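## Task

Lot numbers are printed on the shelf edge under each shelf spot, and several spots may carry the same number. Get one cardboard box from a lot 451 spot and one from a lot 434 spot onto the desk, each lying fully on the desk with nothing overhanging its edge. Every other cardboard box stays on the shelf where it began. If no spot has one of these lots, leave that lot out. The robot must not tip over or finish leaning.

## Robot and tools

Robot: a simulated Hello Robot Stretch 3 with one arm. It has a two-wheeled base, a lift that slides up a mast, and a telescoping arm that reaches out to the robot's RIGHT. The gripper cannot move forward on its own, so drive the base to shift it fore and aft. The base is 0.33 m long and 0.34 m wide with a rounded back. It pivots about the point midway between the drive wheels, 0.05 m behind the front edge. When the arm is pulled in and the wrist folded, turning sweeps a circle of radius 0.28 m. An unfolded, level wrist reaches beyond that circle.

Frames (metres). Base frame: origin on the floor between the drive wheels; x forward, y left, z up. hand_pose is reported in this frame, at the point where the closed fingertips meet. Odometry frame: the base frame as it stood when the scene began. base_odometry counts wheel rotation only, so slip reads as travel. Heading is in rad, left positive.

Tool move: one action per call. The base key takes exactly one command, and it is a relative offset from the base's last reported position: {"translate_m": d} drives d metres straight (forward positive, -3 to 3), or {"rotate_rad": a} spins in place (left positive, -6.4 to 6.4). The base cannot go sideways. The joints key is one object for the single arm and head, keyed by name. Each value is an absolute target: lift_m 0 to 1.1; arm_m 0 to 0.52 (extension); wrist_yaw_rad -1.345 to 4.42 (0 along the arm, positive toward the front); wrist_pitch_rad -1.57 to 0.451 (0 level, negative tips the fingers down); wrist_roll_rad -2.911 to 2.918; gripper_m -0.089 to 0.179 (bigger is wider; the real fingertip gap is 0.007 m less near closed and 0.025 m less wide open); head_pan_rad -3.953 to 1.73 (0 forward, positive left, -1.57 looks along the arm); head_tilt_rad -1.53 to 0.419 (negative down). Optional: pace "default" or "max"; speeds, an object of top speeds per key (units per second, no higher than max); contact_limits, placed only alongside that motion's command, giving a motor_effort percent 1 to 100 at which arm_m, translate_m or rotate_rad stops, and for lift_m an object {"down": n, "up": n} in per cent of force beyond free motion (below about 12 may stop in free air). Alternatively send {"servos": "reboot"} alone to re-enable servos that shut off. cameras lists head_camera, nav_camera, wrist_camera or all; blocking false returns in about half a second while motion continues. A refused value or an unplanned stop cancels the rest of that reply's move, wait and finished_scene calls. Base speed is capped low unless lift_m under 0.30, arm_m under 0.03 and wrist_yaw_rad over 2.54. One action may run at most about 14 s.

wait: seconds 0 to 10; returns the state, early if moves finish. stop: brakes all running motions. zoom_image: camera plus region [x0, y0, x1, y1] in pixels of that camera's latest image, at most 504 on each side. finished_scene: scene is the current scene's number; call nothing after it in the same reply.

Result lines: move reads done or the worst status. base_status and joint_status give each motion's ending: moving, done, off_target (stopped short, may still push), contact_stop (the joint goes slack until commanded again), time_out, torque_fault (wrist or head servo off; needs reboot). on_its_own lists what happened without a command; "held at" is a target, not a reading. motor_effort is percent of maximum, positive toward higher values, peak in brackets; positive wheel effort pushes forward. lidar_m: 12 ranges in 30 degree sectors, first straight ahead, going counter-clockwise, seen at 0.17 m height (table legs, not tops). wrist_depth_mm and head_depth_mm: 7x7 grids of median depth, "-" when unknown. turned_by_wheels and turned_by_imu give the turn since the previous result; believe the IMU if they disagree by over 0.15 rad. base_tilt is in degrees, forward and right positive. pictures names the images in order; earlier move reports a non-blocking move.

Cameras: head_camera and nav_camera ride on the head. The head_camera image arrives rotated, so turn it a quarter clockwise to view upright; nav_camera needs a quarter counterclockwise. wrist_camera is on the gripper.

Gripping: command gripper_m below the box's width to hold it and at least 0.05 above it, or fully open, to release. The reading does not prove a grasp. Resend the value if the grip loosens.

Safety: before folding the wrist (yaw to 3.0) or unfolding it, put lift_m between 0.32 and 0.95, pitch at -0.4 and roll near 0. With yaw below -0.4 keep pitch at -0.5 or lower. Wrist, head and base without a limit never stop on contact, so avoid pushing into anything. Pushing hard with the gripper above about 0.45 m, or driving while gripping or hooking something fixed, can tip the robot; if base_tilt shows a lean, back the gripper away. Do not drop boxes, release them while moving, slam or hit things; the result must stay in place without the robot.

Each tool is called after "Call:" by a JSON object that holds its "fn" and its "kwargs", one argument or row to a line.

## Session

Call:
{"fn": "move", "kwargs": {
  "joints": {"head_pan_rad": 1.2, "head_tilt_rad": -0.25},
  "pace": "max",
  "cameras": ["head_camera", "nav_camera"]
}}

Call:
{"fn": "move", "kwargs": {
  "joints": {"head_pan_rad": 0.0, "head_tilt_rad": -0.25},
  "pace": "max",
  "cameras": ["head_camera", "nav_camera"]
}}

Call:
{"fn": "move", "kwargs": {
  "joints": {"head_pan_rad": -1.2, "head_tilt_rad": -0.25},
  "pace": "max",
  "cameras": ["head_camera", "nav_camera"]
}}

Call:
{"fn": "move", "kwargs": {
  "joints": {"head_pan_rad": -2.4, "head_tilt_rad": -0.25},
  "pace": "max",
  "cameras": ["head_camera", "nav_camera"]
}}

Call:
{"fn": "move", "kwargs": {
  "joints": {"head_pan_rad": -3.6, "head_tilt_rad": -0.25},
  "pace": "max",
  "cameras": ["head_camera", "nav_camera"]
}}

Scene clock: 0.97 s.
move: done
base_odometry: x=+0.000 y=+0.000 heading=+0.000
turned_by_wheels: +0.000
turned_by_imu: +0.000
base_tilt: forward=-0.3 right=-1.2
lidar_m: 0.73 0.73 0.85 1.53 2.66 1.26 1.01 1.11 1.81 1.62 1.39 0.83
head_depth_mm: 778 794 809 826 841 858 880 / 878 907 912 930 952 972 1000 / 992 1015 1041 1065 1096 1128 1156 / 1146 1182 1216 1245 1299 1328 1384 / 1429 1414 1457 1511 1580 1642 1560 / 2454 2542 2621 2726 2782 2027 1598 / 2321 2403 2502 2558 2642 2127 1605
base_status: not commanded
joint_positions: lift_m=+0.374 arm_m=+0.001 wrist_yaw_rad=+3.009 wrist_pitch_rad=-0.462 wrist_roll_rad=+0.000 gripper_m=+0.037 head_pan_rad=+1.233 head_tilt_rad=-0.250
joint_status: all done
measured_speeds: all 0
motor_effort: left_wheel=-0.7(0.7) right_wheel=+0.3(1.1) lift_m=+22.9(23.8) arm_m=-4.4(5.1) wrist_yaw_rad=+0.2(1.1) wrist_pitch_rad=+1.9(2.0) wrist_roll_rad=+0.2(0.3) gripper_m=+0.6(0.8) head_pan_rad=-2.8(5.8) head_tilt_rad=-2.5(8.1)
hand_pose: x=+0.0076 y=+0.0712 z=+0.3774 quat_wxyz=(+0.207, +0.697, +0.116, +0.676) (m; base frame)
wrist_depth_mm: - 139 - - - 865 - / - 151 - - - 979 - / - 167 929 - - 940 - / 845 771 203 811 809 789 768 / 701 673 211 663 656 674 674 / 604 597 126 577 128 588 577 / 520 540 288 352 503 517 505
pictures: head_camera (sideways), nav_camera (sideways)
camera_calibration:
head_camera: T_world_to_cam=[[-0.0212313, -0.199986, -0.979569, 1.29061], [-0.926547, 0.372007, -0.055866, 0.0780296], [0.375579, 0.90643, -0.193195, 0.204709], [0, 0, 0, 1]] pos_world=[0.0228151, 0.0435227, 1.30815]
nav_camera: T_world_to_cam=[[0.0573503, 0.214486, 0.975042, -1.22641], [0.947725, -0.318765, 0.0143771, 0.0256931], [0.313893, 0.923247, -0.221555, 0.239704], [0, 0, 0, 1]] pos_world=[-0.0292563, 0.049932, 1.24854]

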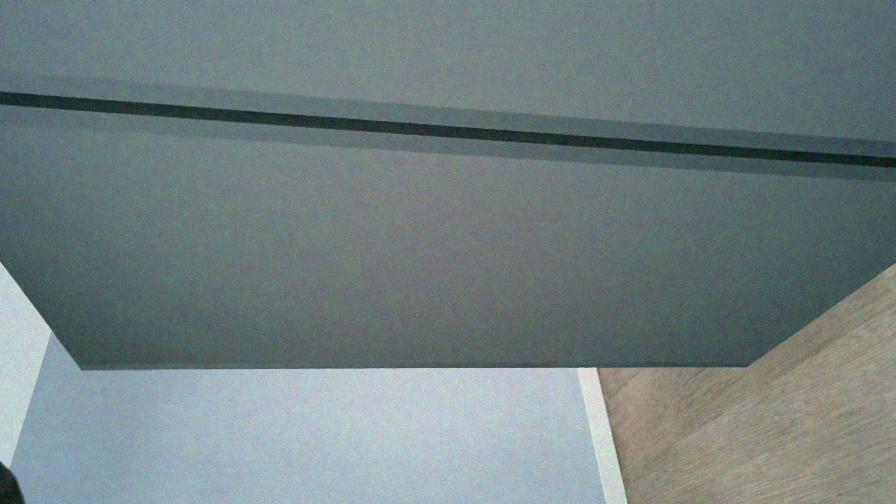

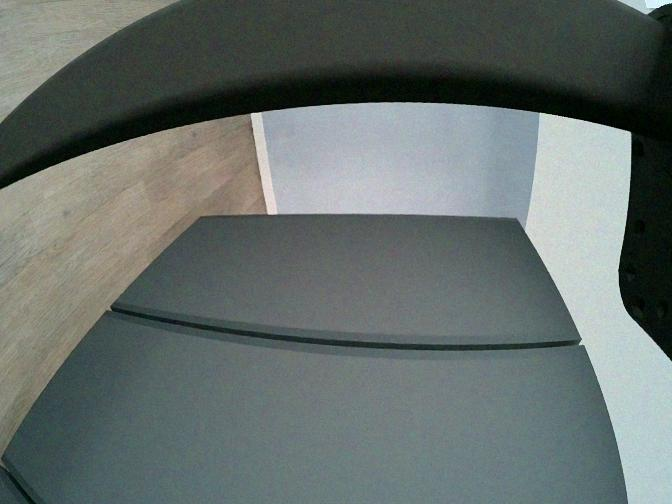

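Scene clock: 1.93 s.
move: done
base_odometry: x=+0.000 y=+0.000 heading=+0.000
turned_by_wheels: +0.000
turned_by_imu: +0.000
base_tilt: forward=-0.3 right=-1.2
lidar_m: 0.72 0.73 0.85 1.53 2.66 1.26 1.01 1.11 1.81 1.63 1.39 0.83
head_depth_mm: 699 732 764 794 841 882 931 / 676 706 737 767 805 849 892 / 658 682 710 744 779 815 857 / 639 665 698 721 757 798 833 / 617 643 667 694 727 759 792 / 599 623 648 673 702 733 767 / 584 605 628 654 681 707 740
base_status: not commanded
joint_positions: lift_m=+0.374 arm_m=+0.001 wrist_yaw_rad=+3.009 wrist_pitch_rad=-0.462 wrist_roll_rad=+0.000 gripper_m=+0.037 head_pan_rad=-0.023 head_tilt_rad=-0.250
joint_status: all done
measured_speeds: all 0
motor_effort: left_wheel=-0.2(1.0) right_wheel=+0.7(1.2) lift_m=+23.6(23.9) arm_m=-6.5(6.5) wrist_yaw_rad=-1.0(2.1) wrist_pitch_rad=+1.8(2.1) wrist_roll_rad=+0.0(0.3) gripper_m=+0.7(0.8) head_pan_rad=+0.8(4.8) head_tilt_rad=-2.7(6.2)
hand_pose: x=+0.0076 y=+0.0712 z=+0.3774 quat_wxyz=(+0.207, +0.697, +0.116, +0.676) (m; base frame)
wrist_depth_mm: - 138 - - - 862 - / - 150 - - - 972 - / - 167 912 - - 953 - / 825 771 203 810 809 802 761 / 704 684 211 666 653 680 667 / 597 597 126 578 128 581 586 / 534 539 286 352 501 513 510
pictures: head_camera (sideways), nav_camera (sideways)
camera_calibration:
head_camera: T_world_to_cam=[[-0.197235, -0.0416925, -0.979469, 1.29157], [0.0669436, 0.99619, -0.0558847, 0.0719861], [0.978068, -0.0765917, -0.193693, 0.201739], [0, 0, 0, 1]] pos_world=[0.0526093, -0.00241162, 1.30815]
nav_camera: T_world_to_cam=[[0.222104, 0.0118433, 0.974951, -1.22732], [-0.00972613, -0.99985, 0.0143615, 0.0314964], [0.974974, -0.0126722, -0.221955, 0.236157], [0, 0, 0, 1]] pos_world=[0.0426506, 0.0490198, 1.24854]

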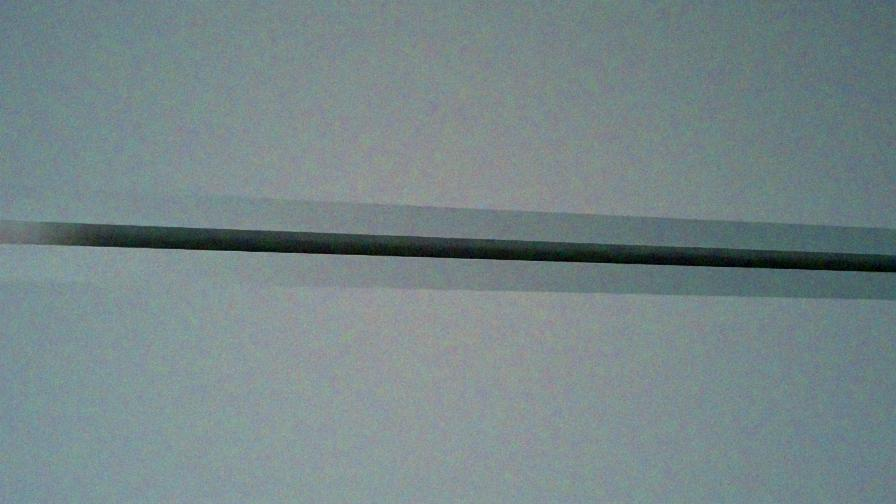

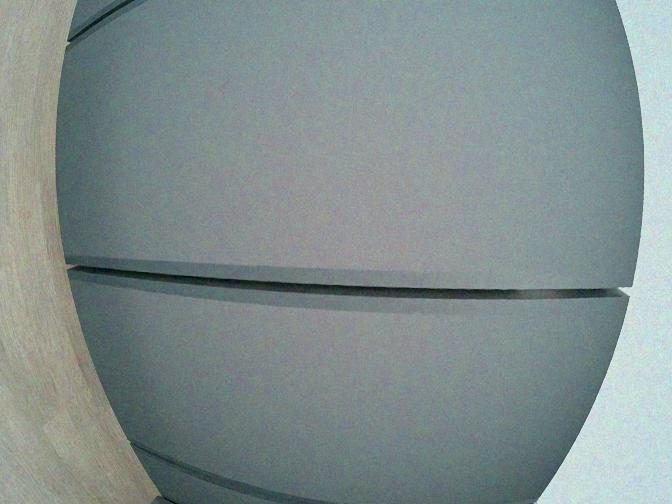

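Scene clock: 3.90 s.
move: done
base_odometry: x=+0.000 y=+0.000 heading=+0.000
turned_by_wheels: +0.000
turned_by_imu: +0.000
base_tilt: forward=-0.3 right=-1.2
lidar_m: 0.72 0.72 0.85 1.53 2.66 1.26 1.01 1.11 1.82 1.63 1.39 0.83
head_depth_mm: 1638 1827 1912 1952 2014 2066 1644 / 1678 1716 1541 1591 1693 1787 1642 / 1682 1867 1957 1999 2067 2051 1621 / 1709 1894 1985 2040 2075 2031 1627 / 1835 1924 2005 2046 2047 2011 1623 / 1856 1818 1797 1841 1888 1930 1604 / 1505 1508 1556 1599 1629 1699 1549
base_status: not commanded
joint_positions: lift_m=+0.374 arm_m=+0.001 wrist_yaw_rad=+3.009 wrist_pitch_rad=-0.462 wrist_roll_rad=+0.000 gripper_m=+0.037 head_pan_rad=-1.208 head_tilt_rad=-0.250
joint_status: all done
measured_speeds: translate_m=+0.000 rotate_rad=+0.000 lift_m=+0.000 arm_m=+0.000 wrist_yaw_rad=+0.000 wrist_pitch_rad=+0.000 wrist_roll_rad=+0.000 head_pan_rad=+0.024 head_tilt_rad=+0.000
motor_effort: left_wheel=-0.8(0.8) right_wheel=+0.3(1.1) lift_m=+24.0(24.1) arm_m=-10.1(10.1) wrist_yaw_rad=-0.6(1.5) wrist_pitch_rad=+1.9(2.0) wrist_roll_rad=+0.1(0.3) gripper_m=+0.6(0.9) head_pan_rad=+3.6(5.4) head_tilt_rad=-2.4(5.8)
hand_pose: x=+0.0076 y=+0.0712 z=+0.3774 quat_wxyz=(+0.207, +0.697, +0.116, +0.676) (m; base frame)
wrist_depth_mm: - 138 - - - 849 - / - 150 - - - 990 - / - 167 931 - - 938 - / 827 768 203 818 799 799 763 / 694 674 211 661 665 671 672 / 600 607 126 569 129 581 584 / 524 537 288 356 507 515 515
pictures: head_camera (sideways), nav_camera (sideways)
camera_calibration:
head_camera: T_world_to_cam=[[-0.11286, 0.167035, -0.97947, 1.29106], [0.948126, 0.312945, -0.05588, 0.0665874], [0.297186, -0.934968, -0.193689, 0.205878], [0, 0, 0, 1]] pos_world=[0.0213914, -0.0440006, 1.30815]
nav_camera: T_world_to_cam=[[0.0946274, -0.20139, 0.97493, -1.22653], [-0.929954, -0.367396, 0.0143697, 0.0371739], [0.355291, -0.907999, -0.222049, 0.24001], [0, 0, 0, 1]] pos_world=[0.0653597, -0.0154235, 1.24854]

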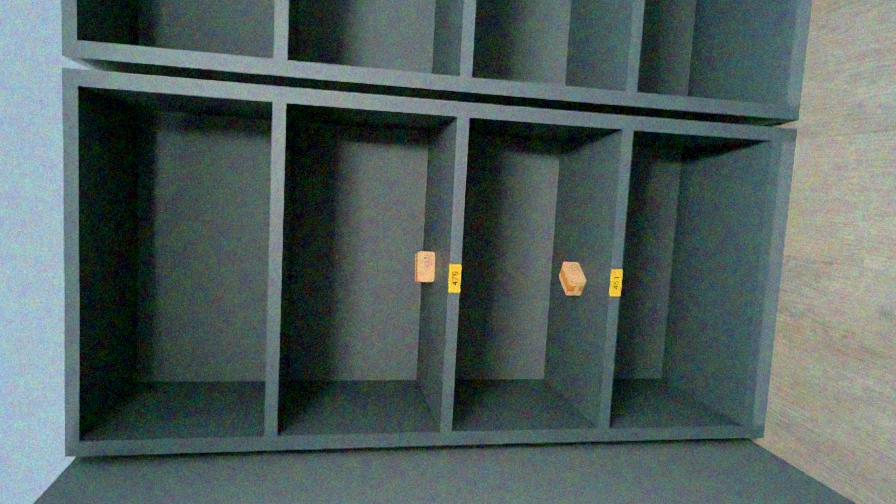

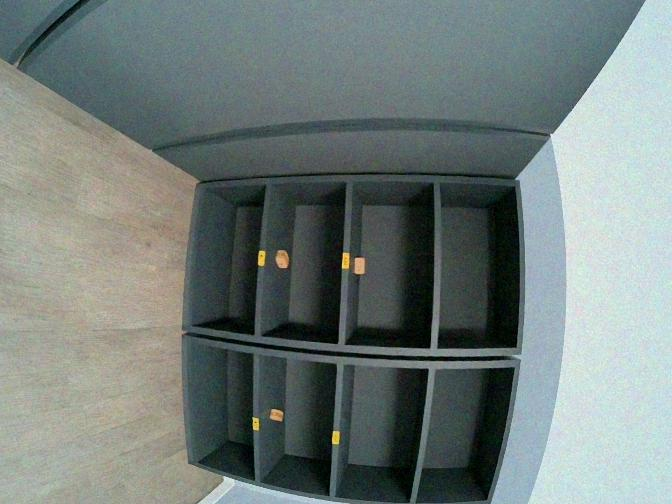

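Scene clock: 4.87 s.
move: done
base_odometry: x=+0.000 y=+0.000 heading=+0.000
turned_by_wheels: +0.000
turned_by_imu: +0.000
base_tilt: forward=-0.4 right=-1.3
lidar_m: 0.72 0.72 0.85 1.53 2.66 1.26 1.01 1.11 1.81 1.63 1.39 0.83
head_depth_mm: 1347 1375 1429 1469 1493 997 1136 / 1394 1451 1490 1543 1596 1647 1578 / 1457 1499 1544 1611 1669 1718 1620 / 1522 1584 1626 1697 1761 1827 1615 / 1608 1673 1723 1788 1868 1949 1617 / 1678 1768 1845 1904 2003 2036 1617 / 1831 1886 1981 2056 2172 2103 1606
base_status: not commanded
joint_positions: lift_m=+0.374 arm_m=+0.001 wrist_yaw_rad=+3.009 wrist_pitch_rad=-0.462 wrist_roll_rad=+0.000 gripper_m=+0.037 head_pan_rad=-2.433 head_tilt_rad=-0.250
joint_status: all done
measured_speeds: all 0
motor_effort: left_wheel=-0.2(0.7) right_wheel=+0.4(1.1) lift_m=+23.7(23.8) arm_m=-10.3(11.0) wrist_yaw_rad=+0.7(1.5) wrist_pitch_rad=+1.9(2.0) wrist_roll_rad=+0.2(0.3) gripper_m=+0.3(1.0) head_pan_rad=+2.6(5.2) head_tilt_rad=-1.8(5.0)
hand_pose: x=+0.0076 y=+0.0712 z=+0.3774 quat_wxyz=(+0.207, +0.697, +0.116, +0.676) (m; base frame)
wrist_depth_mm: - 138 - - - 857 - / - 150 - - - 966 - / - 167 930 - - 941 - / 831 776 204 807 806 805 758 / 694 676 212 666 652 681 656 / 596 600 126 575 129 578 580 / 533 535 288 354 506 504 505
pictures: head_camera (sideways), nav_camera (sideways)
camera_calibration:
head_camera: T_world_to_cam=[[0.118789, 0.162895, -0.979466, 1.28964], [0.616307, -0.78552, -0.0558942, 0.0685909], [-0.778495, -0.597012, -0.193705, 0.212443], [0, 0, 0, 1]] pos_world=[-0.0300831, -0.0293659, 1.30815]
nav_camera: T_world_to_cam=[[-0.157302, -0.157382, 0.974929, -1.22497], [-0.661308, 0.749977, 0.0143684, 0.0354742], [-0.733436, -0.642468, -0.222051, 0.246734], [0, 0, 0, 1]] pos_world=[0.0117325, -0.0608751, 1.24854]

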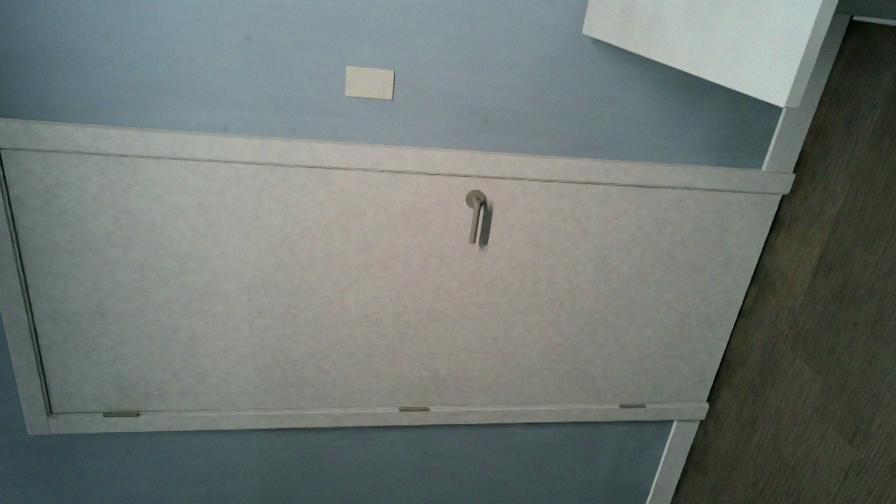

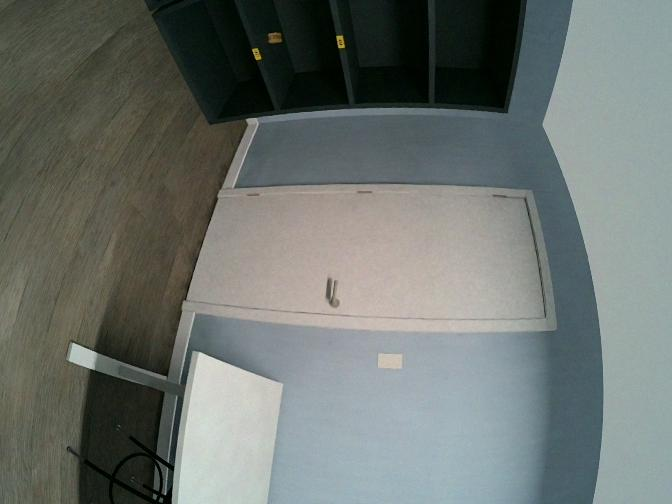

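Scene clock: 6.87 s.
move: done
base_odometry: x=+0.000 y=+0.000 heading=+0.000
turned_by_wheels: +0.000
turned_by_imu: +0.000
base_tilt: forward=-0.3 right=-1.3
lidar_m: 0.72 0.73 0.85 1.53 2.66 1.26 1.01 1.11 1.82 1.63 1.39 0.83
head_depth_mm: 2439 2606 2718 2794 2866 2197 1643 / 2205 2337 2460 2610 2658 2163 1602 / 1991 2100 2203 2321 1487 1967 1631 / 1814 1911 1956 2061 1471 1893 1624 / 1669 1732 1795 1887 1450 1141 1559 / 1543 1590 1663 1722 1449 1064 1559 / 1428 1488 1528 1584 1436 963 1553
base_status: not commanded
joint_positions: lift_m=+0.374 arm_m=+0.001 wrist_yaw_rad=+3.009 wrist_pitch_rad=-0.462 wrist_roll_rad=+0.000 gripper_m=+0.037 head_pan_rad=-3.608 head_tilt_rad=-0.250
joint_status: all done
measured_speeds: translate_m=+0.000 rotate_rad=+0.000 lift_m=+0.000 arm_m=+0.000 wrist_yaw_rad=+0.000 wrist_pitch_rad=+0.000 wrist_roll_rad=+0.000 head_pan_rad=+0.024 head_tilt_rad=+0.000
motor_effort: left_wheel=-0.5(0.8) right_wheel=-0.2(1.1) lift_m=+23.2(24.3) arm_m=-13.0(13.4) wrist_yaw_rad=-0.3(1.6) wrist_pitch_rad=+2.0(2.1) wrist_roll_rad=+0.1(0.3) gripper_m=+0.4(1.1) head_pan_rad=+3.3(4.6) head_tilt_rad=-2.3(4.5)
hand_pose: x=+0.0076 y=+0.0712 z=+0.3774 quat_wxyz=(+0.207, +0.697, +0.116, +0.676) (m; base frame)
wrist_depth_mm: - 138 - - - 861 - / - 150 - - - 969 - / - 167 917 - - 941 - / 824 786 203 808 807 793 757 / 693 669 213 659 658 676 665 / 593 601 126 578 128 583 573 / 534 536 287 357 503 516 508
pictures: head_camera (sideways), nav_camera (sideways)
camera_calibration:
head_camera: T_world_to_cam=[[0.19606, -0.0468944, -0.97947, 1.28918], [-0.487494, -0.871337, -0.055864, 0.0752874], [-0.850829, 0.488439, -0.193695, 0.212842], [0, 0, 0, 1]] pos_world=[-0.0349625, 0.022096, 1.30815]
nav_camera: T_world_to_cam=[[-0.205827, 0.0845409, 0.97493, -1.22468], [0.437398, 0.899153, 0.0143736, 0.02883], [-0.875396, 0.429391, -0.222048, 0.247555], [0, 0, 0, 1]] pos_world=[-0.0479749, -0.0286845, 1.24854]

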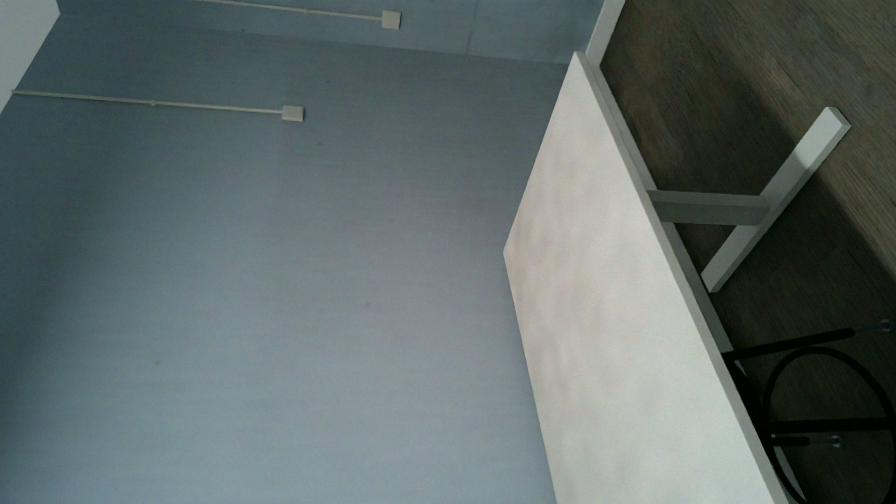

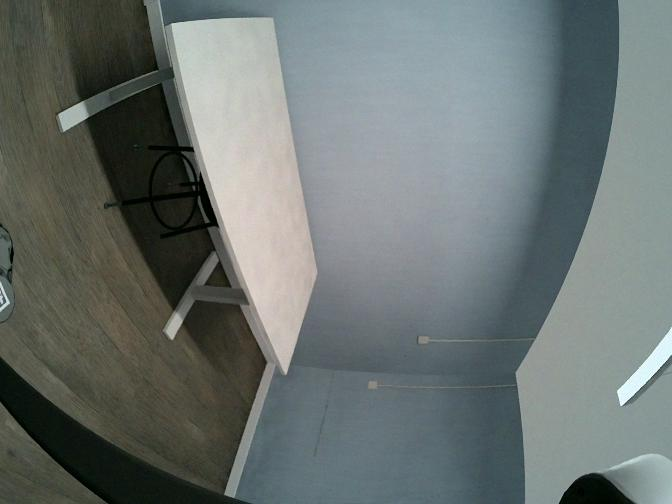

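Call:
{"fn": "move", "kwargs": {
  "joints": {"head_pan_rad": -1.38, "head_tilt_rad": -0.3},
  "pace": "max",
  "cameras": ["head_camera", "nav_camera"]
}}

Call:
{"fn": "zoom_image", "kwargs": {
  "camera": "head_camera",
  "region": [380, 0, 680, 240]
}}

Call:
{"fn": "zoom_image", "kwargs": {
  "camera": "head_camera",
  "region": [380, 240, 680, 504]
}}

Scene clock: 30.43 s.
move: done
base_odometry: x=+0.000 y=+0.000 heading=+0.000
turned_by_wheels: +0.000
turned_by_imu: +0.000
base_tilt: forward=-0.4 right=-1.1
lidar_m: 0.72 0.72 0.85 1.53 2.65 1.25 1.01 1.12 1.81 1.63 1.39 0.82
head_depth_mm: 1798 1899 2005 2105 2182 1930 1567 / 1670 1873 2001 2106 2177 1908 1556 / 1485 1492 1644 1665 1855 1848 1545 / 1706 1865 1949 2001 1981 1819 1540 / 1716 1849 1953 2052 2102 1872 1530 / 1621 1833 1925 2032 2078 1866 1522 / 1642 1828 1924 2020 1974 1869 1516
base_status: not commanded
joint_positions: lift_m=+0.374 arm_m=+0.001 wrist_yaw_rad=+3.009 wrist_pitch_rad=-0.462 wrist_roll_rad=+0.000 gripper_m=+0.037 head_pan_rad=-1.372 head_tilt_rad=-0.301
joint_status: all done
measured_speeds: translate_m=+0.000 rotate_rad=+0.000 lift_m=+0.000 arm_m=+0.000 wrist_yaw_rad=+0.000 wrist_pitch_rad=+0.000 wrist_roll_rad=+0.000 head_pan_rad=-0.024 head_tilt_rad=+0.000
motor_effort: left_wheel=-0.2(0.7) right_wheel=-0.3(1.4) lift_m=+24.2(24.7) arm_m=-12.6(13.3) wrist_yaw_rad=-1.4(1.6) wrist_pitch_rad=+1.9(2.0) wrist_roll_rad=-0.1(0.4) gripper_m=+0.6(1.0) head_pan_rad=-2.9(6.5) head_tilt_rad=-2.1(7.2)
hand_pose: x=+0.0076 y=+0.0712 z=+0.3774 quat_wxyz=(+0.207, +0.697, +0.116, +0.676) (m; base frame)
wrist_depth_mm: - 139 - - - 849 - / - 150 - - - 960 - / - 167 915 - - 944 - / 828 759 203 819 809 798 769 / 699 677 212 658 658 668 665 / 600 595 126 566 129 577 585 / 526 537 287 355 505 511 504
pictures: head_camera (sideways), nav_camera (sideways)
camera_calibration:
head_camera: T_world_to_cam=[[-0.0938587, 0.231398, -0.968321, 1.27638], [0.985844, 0.157328, -0.057961, 0.0691173], [0.138931, -0.960054, -0.242889, 0.270855], [0, 0, 0, 1]] pos_world=[0.0140305, -0.0461907, 1.30574]
nav_camera: T_world_to_cam=[[0.0702574, -0.262073, 0.962487, -1.21009], [-0.977215, -0.211812, 0.0136587, 0.0383101], [0.200287, -0.941517, -0.270983, 0.304698], [0, 0, 0, 1]] pos_world=[0.0614281, -0.0221394, 1.24675]

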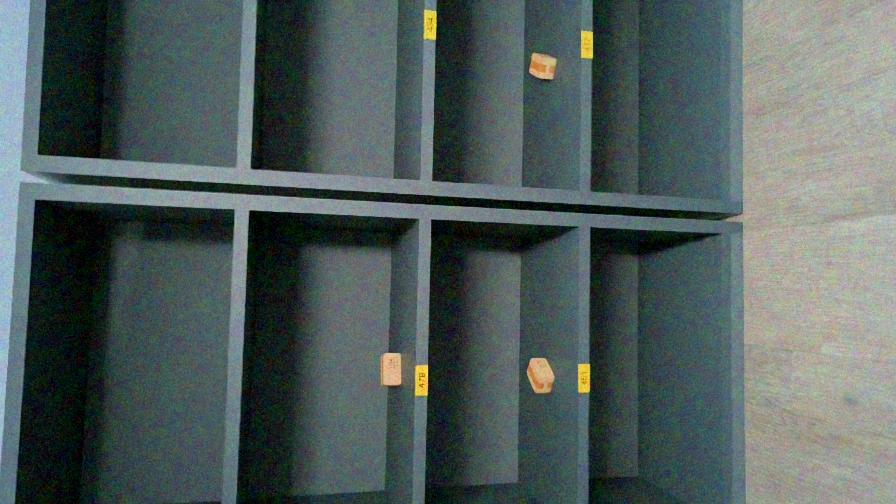

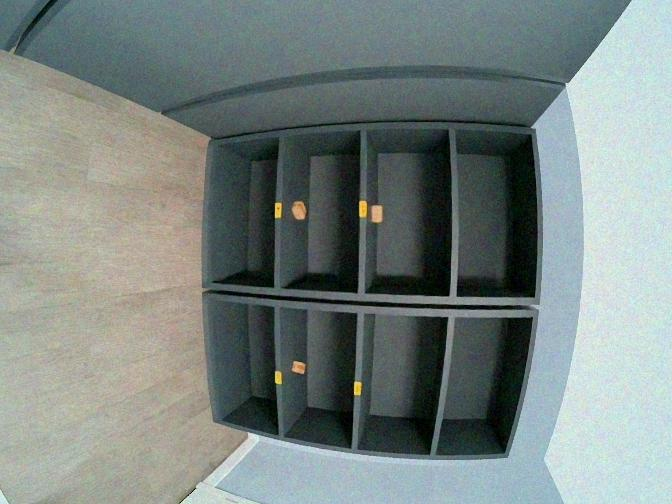

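Scaled by 1.680 from the camera's 896x504 image, which has a finer 1280x720 frame.

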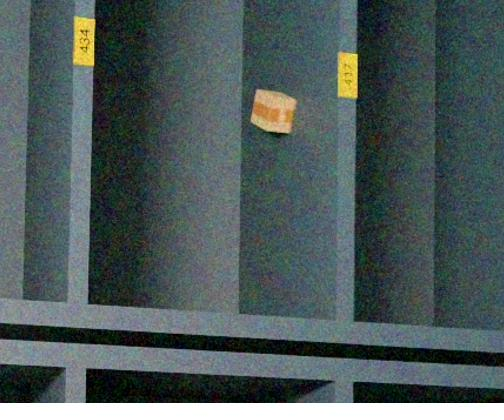

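Scaled by 1.680 from the camera's 896x504 image, which has a finer 1280x720 frame.

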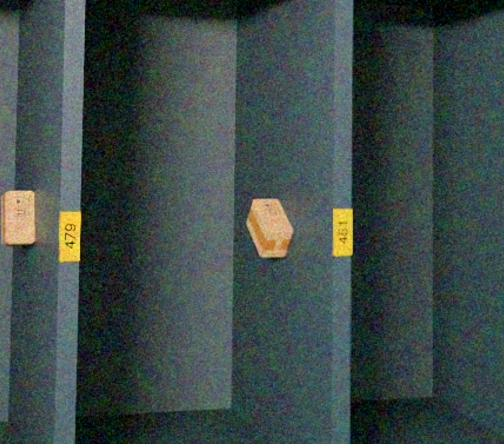

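Call:
{"fn": "zoom_image", "kwargs": {
  "camera": "head_camera",
  "region": [564, 358, 604, 398]
}}

Call:
{"fn": "zoom_image", "kwargs": {
  "camera": "head_camera",
  "region": [567, 24, 607, 64]
}}

Scaled by 12.600 from the camera's 896x504 image, which has a finer 1280x720 frame.

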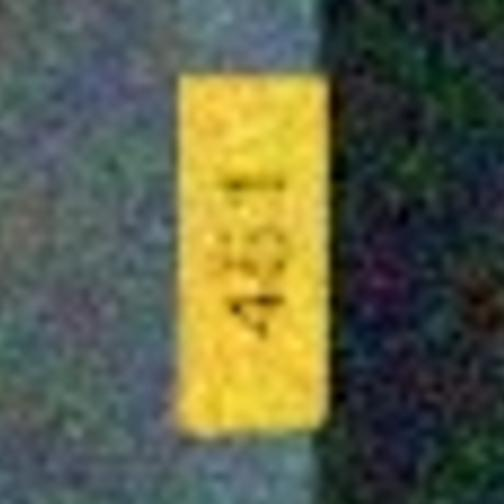

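Scaled by 12.600 from the camera's 896x504 image, which has a finer 1280x720 frame.

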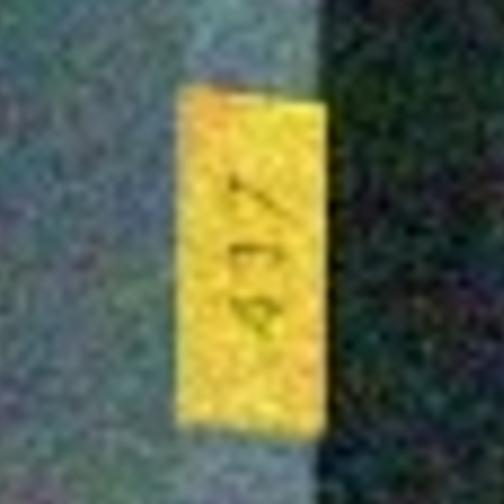

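Call:
{"fn": "move", "kwargs": {
  "joints": {"head_pan_rad": -1.28},
  "pace": "max",
  "cameras": ["head_camera"]
}}

Call:
{"fn": "zoom_image", "kwargs": {
  "camera": "head_camera",
  "region": [570, 300, 620, 350]
}}

Call:
{"fn": "move", "kwargs": {
  "cameras": ["head_camera"]
}}

Call:
{"fn": "zoom_image", "kwargs": {
  "camera": "head_camera",
  "region": [570, 300, 620, 350]
}}

Scene clock: 54.90 s.
move: done
base_odometry: x=+0.000 y=+0.000 heading=+0.000
turned_by_wheels: +0.000
turned_by_imu: +0.000
base_tilt: forward=-0.2 right=-1.3
lidar_m: 0.73 0.73 0.85 1.53 2.65 1.26 1.01 1.11 1.81 1.63 1.39 0.83
head_depth_mm: 1657 1837 1934 2057 2044 1923 1567 / 1417 1478 1933 2016 2001 1933 1548 / 1629 1836 1934 1738 1784 1818 1554 / 1706 1861 1959 2085 2115 1890 1541 / 1724 1869 1982 2067 2108 1888 1538 / 1750 1860 1998 2082 2087 1863 1518 / 1508 1651 1682 1714 1764 1808 1521
base_status: not commanded
joint_positions: lift_m=+0.374 arm_m=+0.001 wrist_yaw_rad=+3.009 wrist_pitch_rad=-0.462 wrist_roll_rad=+0.000 gripper_m=+0.037 head_pan_rad=-1.284 head_tilt_rad=-0.301
joint_status: all done
measured_speeds: all 0
motor_effort: left_wheel=-0.3(0.6) right_wheel=+0.5(0.9) lift_m=+23.8(24.8) arm_m=-13.0(13.6) wrist_yaw_rad=-1.1(1.6) wrist_pitch_rad=+1.9(2.0) wrist_roll_rad=-0.1(0.3) gripper_m=+0.1(0.7) head_pan_rad=+3.7(5.2) head_tilt_rad=-0.7(1.8)
hand_pose: x=+0.0076 y=+0.0712 z=+0.3774 quat_wxyz=(+0.207, +0.697, +0.116, +0.676) (m; base frame)
wrist_depth_mm: - 138 - - - 862 - / - 151 - - - 966 - / - 167 891 - - 952 - / 832 764 204 822 808 804 761 / 696 678 211 662 661 670 668 / 601 600 126 569 129 580 578 / 529 533 288 353 503 510 511
pictures: head_camera (sideways)
camera_calibration:
head_camera: T_world_to_cam=[[-0.113721, 0.222302, -0.968323, 1.27651], [0.96834, 0.242808, -0.0579807, 0.0691902], [0.222227, -0.94426, -0.242876, 0.270328], [0, 0, 0, 1]] pos_world=[0.0180923, -0.045311, 1.30574]

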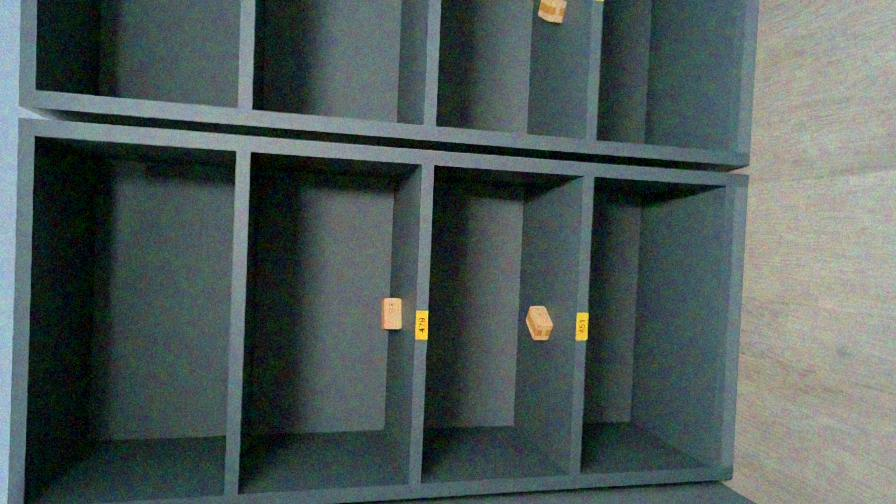

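Scaled by 10.080 from the camera's 896x504 image, which has a finer 1280x720 frame.

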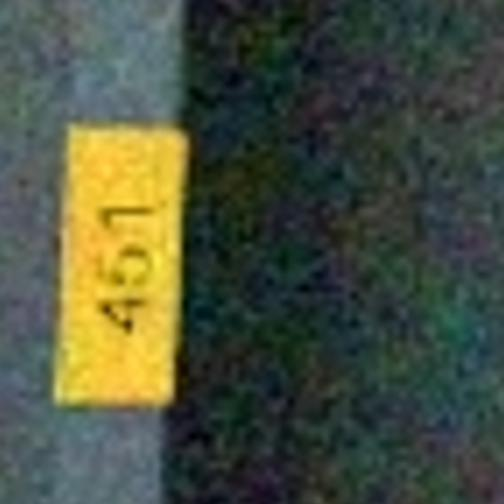

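Scene clock: 54.90 s.
base_odometry: x=+0.000 y=+0.000 heading=+0.000
turned_by_wheels: +0.000
turned_by_imu: +0.000
base_tilt: forward=-0.2 right=-1.3
lidar_m: 0.73 0.73 0.85 1.53 2.65 1.26 1.01 1.11 1.81 1.63 1.39 0.83
head_depth_mm: 1657 1837 1934 2057 2044 1923 1567 / 1417 1478 1933 2016 2001 1933 1548 / 1629 1836 1934 1738 1784 1818 1554 / 1706 1861 1959 2085 2115 1890 1541 / 1724 1869 1982 2067 2108 1888 1538 / 1750 1860 1998 2082 2087 1863 1518 / 1508 1651 1682 1714 1764 1808 1521
base_status: not commanded
joint_positions: lift_m=+0.374 arm_m=+0.001 wrist_yaw_rad=+3.009 wrist_pitch_rad=-0.462 wrist_roll_rad=+0.000 gripper_m=+0.037 head_pan_rad=-1.284 head_tilt_rad=-0.301
joint_status: all done
measured_speeds: all 0
motor_effort: left_wheel=-0.3(0.6) right_wheel=+0.5(0.9) lift_m=+23.8(24.8) arm_m=-13.0(13.6) wrist_yaw_rad=-1.1(1.6) wrist_pitch_rad=+1.9(2.0) wrist_roll_rad=-0.1(0.3) gripper_m=+0.1(0.7) head_pan_rad=+3.7(5.2) head_tilt_rad=-0.7(1.8)
hand_pose: x=+0.0076 y=+0.0712 z=+0.3774 quat_wxyz=(+0.207, +0.697, +0.116, +0.676) (m; base frame)
wrist_depth_mm: - 138 - - - 862 - / - 151 - - - 966 - / - 167 891 - - 952 - / 832 764 204 822 808 804 761 / 696 678 211 662 661 670 668 / 601 600 126 569 129 580 578 / 529 533 288 353 503 510 511
pictures: head_camera (sideways)
camera_calibration:
head_camera: T_world_to_cam=[[-0.113721, 0.222302, -0.968323, 1.27651], [0.96834, 0.242808, -0.0579807, 0.0691902], [0.222227, -0.94426, -0.242876, 0.270328], [0, 0, 0, 1]] pos_world=[0.0180923, -0.045311, 1.30574]

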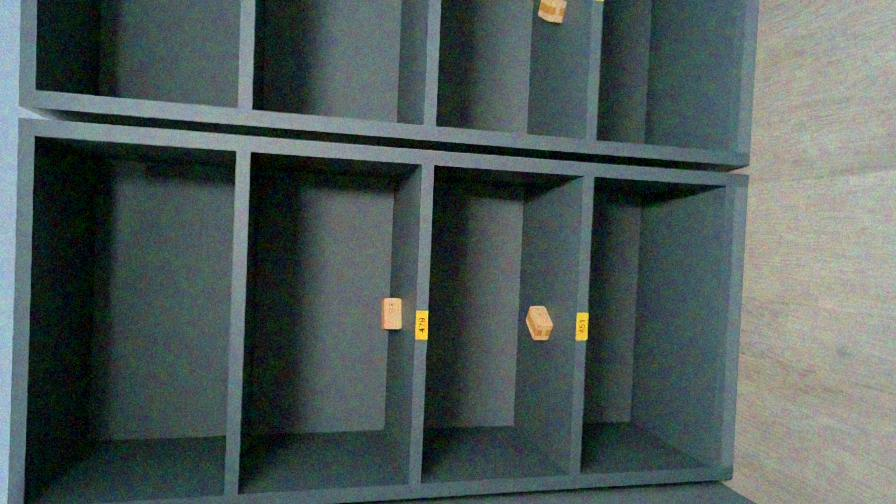

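Scaled by 10.080 from the camera's 896x504 image, which has a finer 1280x720 frame.

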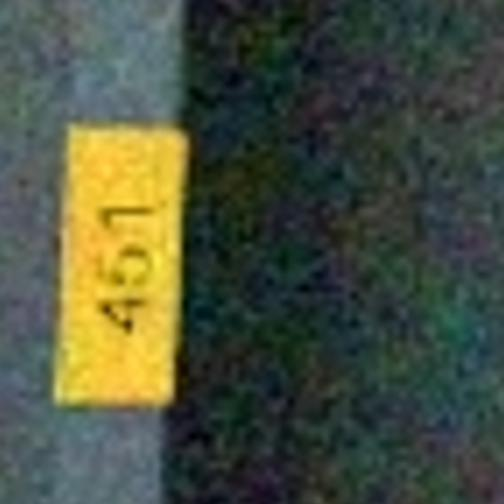

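Call:
{"fn": "move", "kwargs": {
  "base": {"rotate_rad": -1.1},
  "joints": {"lift_m": 0.27},
  "pace": "max"
}}

Call:
{"fn": "move", "kwargs": {
  "base": {"translate_m": 1.11},
  "joints": {"head_pan_rad": -1.57, "head_tilt_rad": -0.75},
  "pace": "max"
}}

Call:
{"fn": "move", "kwargs": {
  "base": {"rotate_rad": 1.343},
  "joints": {"lift_m": 0.62},
  "pace": "max",
  "cameras": ["head_camera", "nav_camera"]
}}

Scene clock: 92.73 s.
move: done
base_odometry: x=+0.000 y=+0.000 heading=-1.100
turned_by_wheels: -1.100
turned_by_imu: -1.078
base_tilt: forward=-0.3 right=-1.1
lidar_m: 1.48 0.84 0.73 0.73 0.84 1.43 2.66 1.26 1.01 1.11 1.77 1.62
head_depth_mm: 1334 1381 1436 1494 1544 973 1516 / 1381 1448 1495 1577 1636 1701 1554 / 1456 1529 1601 1657 1740 1803 1555 / 1556 1625 1691 1773 1848 1906 1538 / 1647 1725 1806 1890 1996 1989 1530 / 1765 1856 1987 2092 2207 1976 1527 / 1909 2012 2129 2250 2374 1978 1524
base_status: done
joint_positions: lift_m=+0.270 arm_m=+0.001 wrist_yaw_rad=+3.009 wrist_pitch_rad=-0.463 wrist_roll_rad=+0.000 gripper_m=+0.037 head_pan_rad=-1.280 head_tilt_rad=-0.301
joint_status: all done
measured_speeds: all 0
motor_effort: left_wheel=+5.4(15.0) right_wheel=-7.7(14.5) lift_m=+30.4(30.5) arm_m=-13.1(13.3) wrist_yaw_rad=+0.8(2.1) wrist_pitch_rad=+2.0(2.2) wrist_roll_rad=-0.2(0.3) gripper_m=+0.6(0.9) head_pan_rad=+2.9(3.8) head_tilt_rad=+2.4(2.4)
hand_pose: x=+0.0076 y=+0.0711 z=+0.2727 quat_wxyz=(+0.208, +0.697, +0.117, +0.676) (m; base frame)
wrist_depth_mm: - 139 - - - - - / - 151 161 - - - - / 823 167 209 789 754 751 720 / 658 608 203 656 640 631 632 / 555 547 213 522 524 536 531 / 476 284 126 275 129 460 462 / 252 255 237 247 390 406 403
pictures: none

Scene clock: 97.80 s.
move: done
base_odometry: x=+0.504 y=-0.989 heading=-1.100
turned_by_wheels: +0.000
turned_by_imu: +0.000
base_tilt: forward=-0.4 right=-1.3
lidar_m: 0.79 0.53 0.45 0.45 0.52 0.89 3.70 1.73 1.81 1.49 0.71 0.88
head_depth_mm: 1457 1627 1827 1969 1624 1359 1169 / 1486 1663 1885 2013 1616 1351 1159 / 1541 1705 1937 2007 1601 1347 1155 / 1585 1760 2033 1989 1595 1332 1149 / 1590 1748 1983 1833 1585 1329 1143 / 1225 1418 1512 1770 1533 1327 1138 / 1261 1073 1503 1180 1467 1261 1131
base_status: done
joint_positions: lift_m=+0.270 arm_m=+0.001 wrist_yaw_rad=+3.009 wrist_pitch_rad=-0.463 wrist_roll_rad=+0.000 gripper_m=+0.037 head_pan_rad=-1.572 head_tilt_rad=-0.750
joint_status: all done
measured_speeds: all 0
motor_effort: left_wheel=+4.8(16.1) right_wheel=-0.5(11.0) lift_m=+23.8(31.3) arm_m=-10.1(13.0) wrist_yaw_rad=-0.6(1.7) wrist_pitch_rad=+2.1(2.2) wrist_roll_rad=-0.3(0.3) gripper_m=+0.8(1.0) head_pan_rad=+1.6(5.1) head_tilt_rad=+2.4(6.5)
hand_pose: x=+0.0076 y=+0.0711 z=+0.2727 quat_wxyz=(+0.208, +0.697, +0.117, +0.676) (m; base frame)
wrist_depth_mm: - 139 - - - 431 418 / - 151 161 - - 469 454 / - 166 176 - 534 - - / 659 615 198 620 598 - - / 552 548 213 532 527 529 525 / 471 286 126 274 129 463 458 / 252 255 238 247 391 407 406
pictures: none

Scene clock: 100.93 s.
move: done
base_odometry: x=+0.504 y=-0.989 heading=+0.243
turned_by_wheels: +1.343
turned_by_imu: +1.321
base_tilt: forward=-0.2 right=-1.3
lidar_m: 0.45 0.47 0.65 1.85 2.28 1.72 1.81 0.77 0.71 1.00 0.64 0.47
head_depth_mm: 822 891 638 1152 959 1175 1161 / 821 880 630 1160 954 1267 1163 / 823 881 623 1160 944 1261 1152 / 822 881 618 1156 939 1258 1145 / 823 878 638 1160 934 1247 1142 / 829 882 631 1147 926 1241 1134 / 827 869 622 1072 921 1184 1136
base_status: done
joint_positions: lift_m=+0.620 arm_m=+0.001 wrist_yaw_rad=+3.009 wrist_pitch_rad=-0.464 wrist_roll_rad=+0.000 gripper_m=+0.037 head_pan_rad=-1.570 head_tilt_rad=-0.750
joint_status: all done
measured_speeds: all 0
motor_effort: left_wheel=-5.1(14.6) right_wheel=+5.5(13.8) lift_m=+28.4(33.5) arm_m=-12.4(13.9) wrist_yaw_rad=-0.8(1.4) wrist_pitch_rad=+2.2(2.3) wrist_roll_rad=-0.2(0.4) gripper_m=+0.7(0.9) head_pan_rad=+3.6(4.0) head_tilt_rad=+1.5(3.0)
hand_pose: x=+0.0076 y=+0.0710 z=+0.6226 quat_wxyz=(+0.208, +0.697, +0.117, +0.676) (m; base frame)
wrist_depth_mm: - 138 - - - - - / - 151 - - - - - / - 167 - - - - - / - - 203 - - - - / - - 212 990 974 - - / 878 881 126 851 129 859 - / 783 774 287 757 749 766 -
pictures: head_camera (sideways), nav_camera (sideways)
camera_calibration:
head_camera: T_world_to_cam=[[-0.0466795, 0.64128, -0.765886, 1.01199], [0.997486, -0.0109986, -0.0700044, 0.084607], [-0.0533161, -0.767228, -0.639155, 0.787656], [0, 0, 0, 1]] pos_world=[0.00483985, -0.04373, 1.28443]
nav_camera: T_world_to_cam=[[0.0173916, -0.661694, 0.749572, -0.932089], [-0.999794, -0.0193785, 0.00609064, 0.0483047], [0.0104954, -0.749523, -0.661895, 0.814477], [0, 0, 0, 1]] pos_world=[0.055957, -0.00535177, 1.23747]

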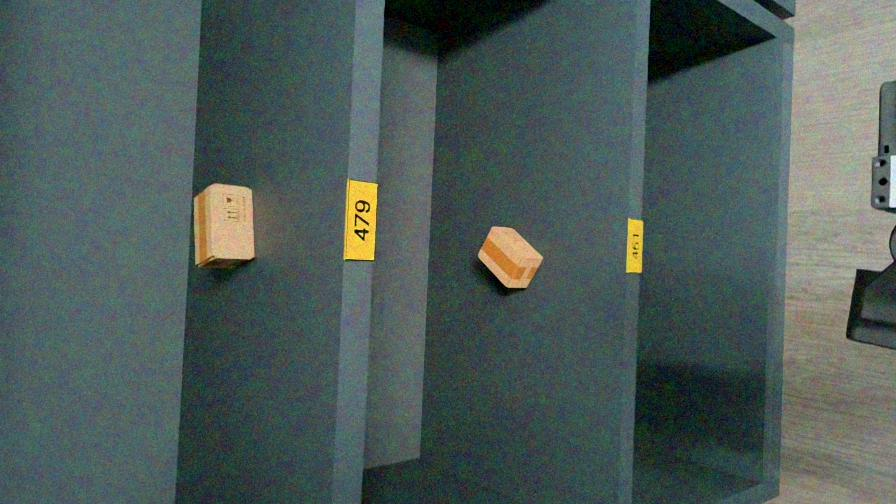

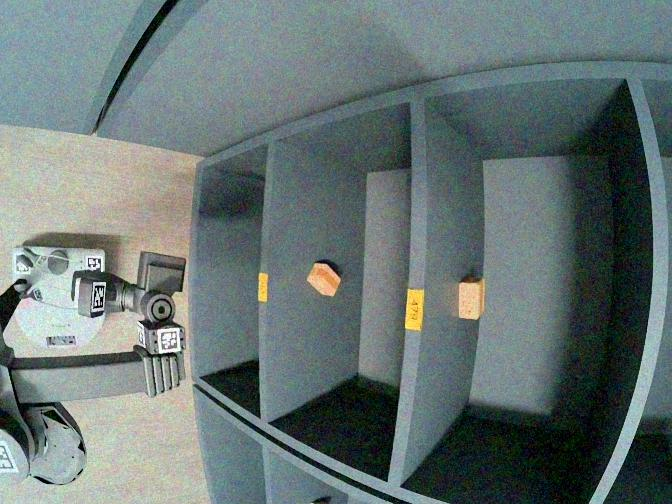

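Call:
{"fn": "zoom_image", "kwargs": {
  "camera": "head_camera",
  "region": [465, 180, 665, 330]
}}

Call:
{"fn": "move", "kwargs": {
  "joints": {"wrist_yaw_rad": 0.0, "gripper_m": 0.17},
  "pace": "max"
}}

Call:
{"fn": "move", "kwargs": {
  "joints": {"wrist_pitch_rad": -0.25, "lift_m": 0.6},
  "pace": "max",
  "cameras": ["wrist_camera"]
}}

Scaled by 2.520 from the camera's 896x504 image, which has a finer 1280x720 frame.

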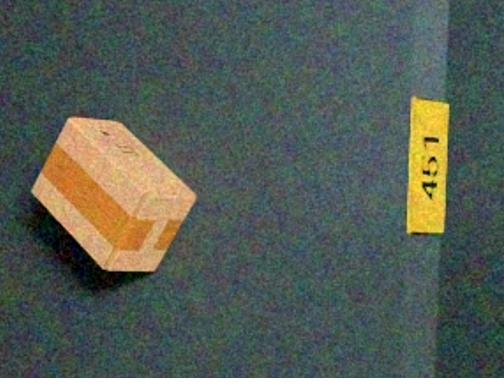

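Scene clock: 109.20 s.
move: done
base_odometry: x=+0.504 y=-0.989 heading=+0.243
turned_by_wheels: +0.000
turned_by_imu: +0.000
base_tilt: forward=-0.3 right=-1.1
lidar_m: 0.45 0.47 0.65 1.86 2.28 1.73 1.81 0.77 0.71 1.00 0.64 0.47
head_depth_mm: 821 895 637 1153 961 1178 1162 / 818 880 630 1154 950 1270 1153 / 823 879 623 1156 945 1268 1153 / 825 877 617 1169 936 1257 475 / 822 881 638 1161 930 1245 1117 / 826 880 631 1150 931 1246 1138 / 824 874 625 1072 921 1182 1127
base_status: not commanded
joint_positions: lift_m=+0.620 arm_m=+0.001 wrist_yaw_rad=+0.003 wrist_pitch_rad=-0.464 wrist_roll_rad=+0.000 gripper_m=+0.170 head_pan_rad=-1.570 head_tilt_rad=-0.750
joint_status: all done
measured_speeds: all 0
motor_effort: left_wheel=-5.0(5.9) right_wheel=+6.4(6.8) lift_m=+23.6(23.9) arm_m=-10.3(11.3) wrist_yaw_rad=-3.8(7.4) wrist_pitch_rad=+2.1(2.3) wrist_roll_rad=+0.0(0.3) gripper_m=+0.6(83.5) head_pan_rad=+3.3(4.0) head_tilt_rad=+0.1(1.0)
hand_pose: x=-0.0208 y=-0.3640 z=+0.6226 quat_wxyz=(+0.689, +0.164, -0.688, -0.162) (m; base frame)
wrist_depth_mm: - - - - - - 656 / - - - 494 - - - / - - - - - - - / - - - - - - - / - 143 - - - - - / - 124 - - - - - / - - - - - - 106
pictures: none

Scene clock: 110.03 s.
move: done
base_odometry: x=+0.504 y=-0.989 heading=+0.243
turned_by_wheels: +0.000
turned_by_imu: +0.000
base_tilt: forward=-0.3 right=-1.1
lidar_m: 0.45 0.47 0.65 1.85 2.28 1.73 1.81 0.77 0.71 1.00 0.64 0.47
head_depth_mm: 823 892 638 1155 960 1178 1167 / 820 882 630 1155 951 1268 1157 / 824 880 622 1156 946 1259 1153 / 824 882 619 1165 940 1256 479 / 824 882 638 1155 932 1249 1140 / 827 880 631 1150 926 1243 1135 / 828 865 623 1071 919 1184 1136
base_status: not commanded
joint_positions: lift_m=+0.600 arm_m=+0.001 wrist_yaw_rad=+0.003 wrist_pitch_rad=-0.272 wrist_roll_rad=+0.000 gripper_m=+0.170 head_pan_rad=-1.570 head_tilt_rad=-0.750
joint_status: all done
measured_speeds: all 0
motor_effort: left_wheel=-5.3(5.9) right_wheel=+5.8(6.9) lift_m=+23.8(25.6) arm_m=-9.3(10.2) wrist_yaw_rad=-3.8(5.0) wrist_pitch_rad=+3.6(5.5) wrist_roll_rad=+0.0(0.3) gripper_m=+0.7(1.1) head_pan_rad=+3.7(4.2) head_tilt_rad=-0.5(1.1)
hand_pose: x=-0.0208 y=-0.3859 z=+0.6466 quat_wxyz=(+0.701, +0.097, -0.700, -0.095) (m; base frame)
wrist_depth_mm: - 672 - - - - 649 / - 735 - - - - - / - - - 513 - - - / - - - - - - - / - 143 - - - - - / - 124 - - - - - / - - - - - - 106
pictures: wrist_camera
camera_calibration:
wrist_camera: T_world_to_cam=[[-0.998869, -0.0432141, -0.0198107, -0.0179982], [-0.00210339, 0.456496, -0.889723, 0.783991], [0.047492, -0.888676, -0.456071, 0.119193], [0, 0, 0, 1]] pos_world=[-0.0219895, -0.252742, 0.751539]

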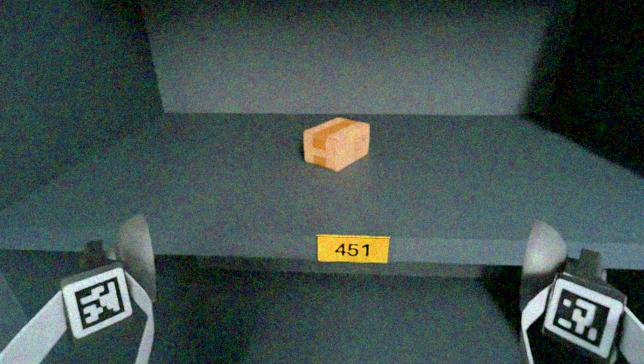

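Call:
{"fn": "move", "kwargs": {
  "base": {"translate_m": -0.249},
  "joints": {"lift_m": 0.533, "wrist_yaw_rad": 0.873},
  "pace": "max"
}}

Call:
{"fn": "move", "kwargs": {
  "joints": {"arm_m": 0.36},
  "speeds": {"arm_m": 0.25},
  "cameras": ["wrist_camera", "head_camera"]
}}

Scene clock: 171.87 s.
move: done
base_odometry: x=+0.262 y=-1.049 heading=+0.243
turned_by_wheels: +0.000
turned_by_imu: -0.001
base_tilt: forward=-0.4 right=-1.2
lidar_m: 0.70 0.73 1.00 3.70 2.23 1.54 1.56 1.26 0.58 0.81 0.89 0.72
head_depth_mm: 612 591 583 655 816 1251 1166 / 809 821 630 819 864 1007 1155 / 823 875 623 1148 949 1206 1154 / 821 881 642 1162 938 1250 1147 / 821 879 638 1154 931 1254 1137 / 825 878 632 1144 926 1241 1137 / 824 812 623 1141 921 1236 1135
base_status: done
joint_positions: lift_m=+0.533 arm_m=+0.001 wrist_yaw_rad=+0.870 wrist_pitch_rad=-0.270 wrist_roll_rad=+0.000 gripper_m=+0.170 head_pan_rad=-1.570 head_tilt_rad=-0.750
joint_status: all done
measured_speeds: all 0
motor_effort: left_wheel=-5.8(11.6) right_wheel=-6.1(11.6) lift_m=+24.8(26.2) arm_m=-6.1(8.3) wrist_yaw_rad=+2.5(6.9) wrist_pitch_rad=+3.2(3.5) wrist_roll_rad=-0.2(0.3) gripper_m=+0.0(0.9) head_pan_rad=+2.8(4.0) head_tilt_rad=-3.0(3.5)
hand_pose: x=+0.1624 y=-0.3008 z=+0.5802 quat_wxyz=(+0.676, +0.382, -0.595, +0.209) (m; base frame)
wrist_depth_mm: 462 - - - 838 - - / - - - - - - 445 / - - - - - - 445 / - - - - - - 306 / 547 143 - - - - 285 / - 124 - - - - - / - 692 788 767 - - 106
pictures: none

Scene clock: 175.37 s.
move: done
base_odometry: x=+0.262 y=-1.049 heading=+0.243
turned_by_wheels: +0.000
turned_by_imu: +0.000
base_tilt: forward=-0.3 right=-1.1
lidar_m: 0.70 0.73 1.00 3.71 2.23 1.54 1.56 1.26 0.58 0.81 0.89 0.72
head_depth_mm: 613 594 583 658 812 1253 1168 / 804 821 630 817 863 995 1117 / 823 875 622 1143 714 594 1087 / 822 879 643 1154 766 1255 1148 / 821 878 638 1160 874 1253 1150 / 821 877 630 1155 922 1238 1139 / 825 815 623 1140 920 1236 1134
base_status: not commanded
joint_positions: lift_m=+0.533 arm_m=+0.360 wrist_yaw_rad=+0.870 wrist_pitch_rad=-0.270 wrist_roll_rad=+0.000 gripper_m=+0.170 head_pan_rad=-1.570 head_tilt_rad=-0.750
joint_status: all done
measured_speeds: all 0
motor_effort: left_wheel=-5.7(6.2) right_wheel=-6.0(6.8) lift_m=+31.2(31.6) arm_m=+13.7(15.5) wrist_yaw_rad=+2.6(3.3) wrist_pitch_rad=+3.2(3.3) wrist_roll_rad=+0.0(0.3) gripper_m=+0.2(1.1) head_pan_rad=+3.2(4.0) head_tilt_rad=-3.9(4.4)
hand_pose: x=+0.1625 y=-0.6601 z=+0.5802 quat_wxyz=(+0.676, +0.382, -0.595, +0.209) (m; base frame)
wrist_depth_mm: - - - 640 - - 323 / - - - 670 - - 331 / - - - - 280 - 337 / - 310 310 248 245 303 301 / - 242 254 253 251 249 248 / - 140 208 206 206 197 196 / 116 170 174 174 173 172 106
pictures: head_camera (sideways), wrist_camera
camera_calibration:
head_camera: T_world_to_cam=[[-0.046807, 0.641273, -0.765884, 1.01199], [0.997491, -0.0107621, -0.0699727, 0.0845765], [-0.0531141, -0.767237, -0.639161, 0.787662], [0, 0, 0, 1]] pos_world=[0.00484004, -0.0437299, 1.28443]
wrist_camera: T_world_to_cam=[[-0.613132, -0.789734, -0.0197223, -0.403599], [-0.347818, 0.292285, -0.890838, 0.798865], [0.70929, -0.539341, -0.453893, -0.0417786], [0, 0, 0, 1]] pos_world=[0.0600332, -0.574766, 0.684737]

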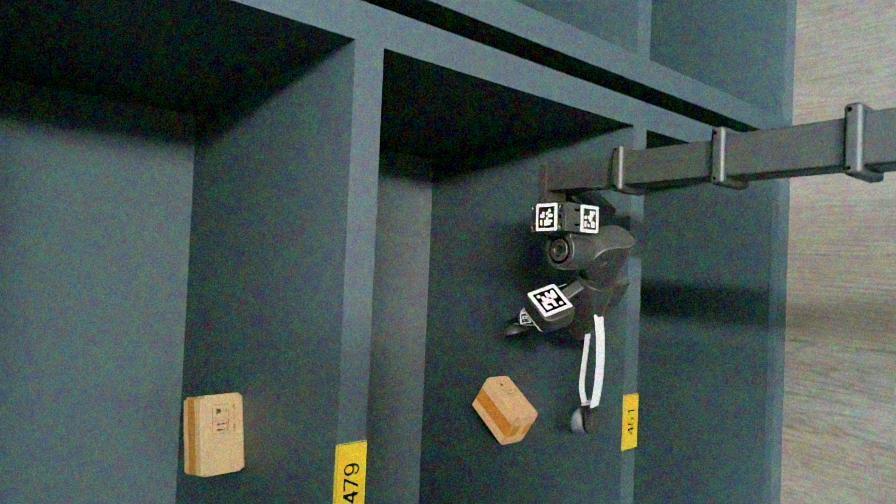

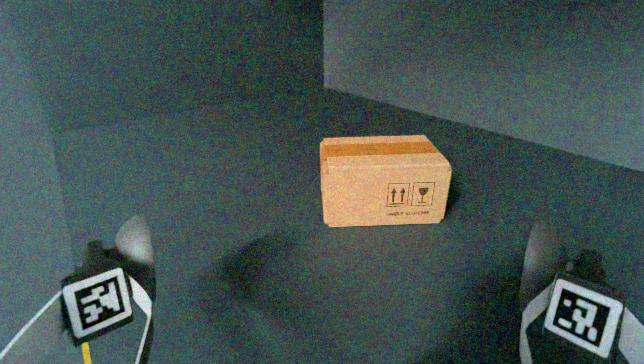

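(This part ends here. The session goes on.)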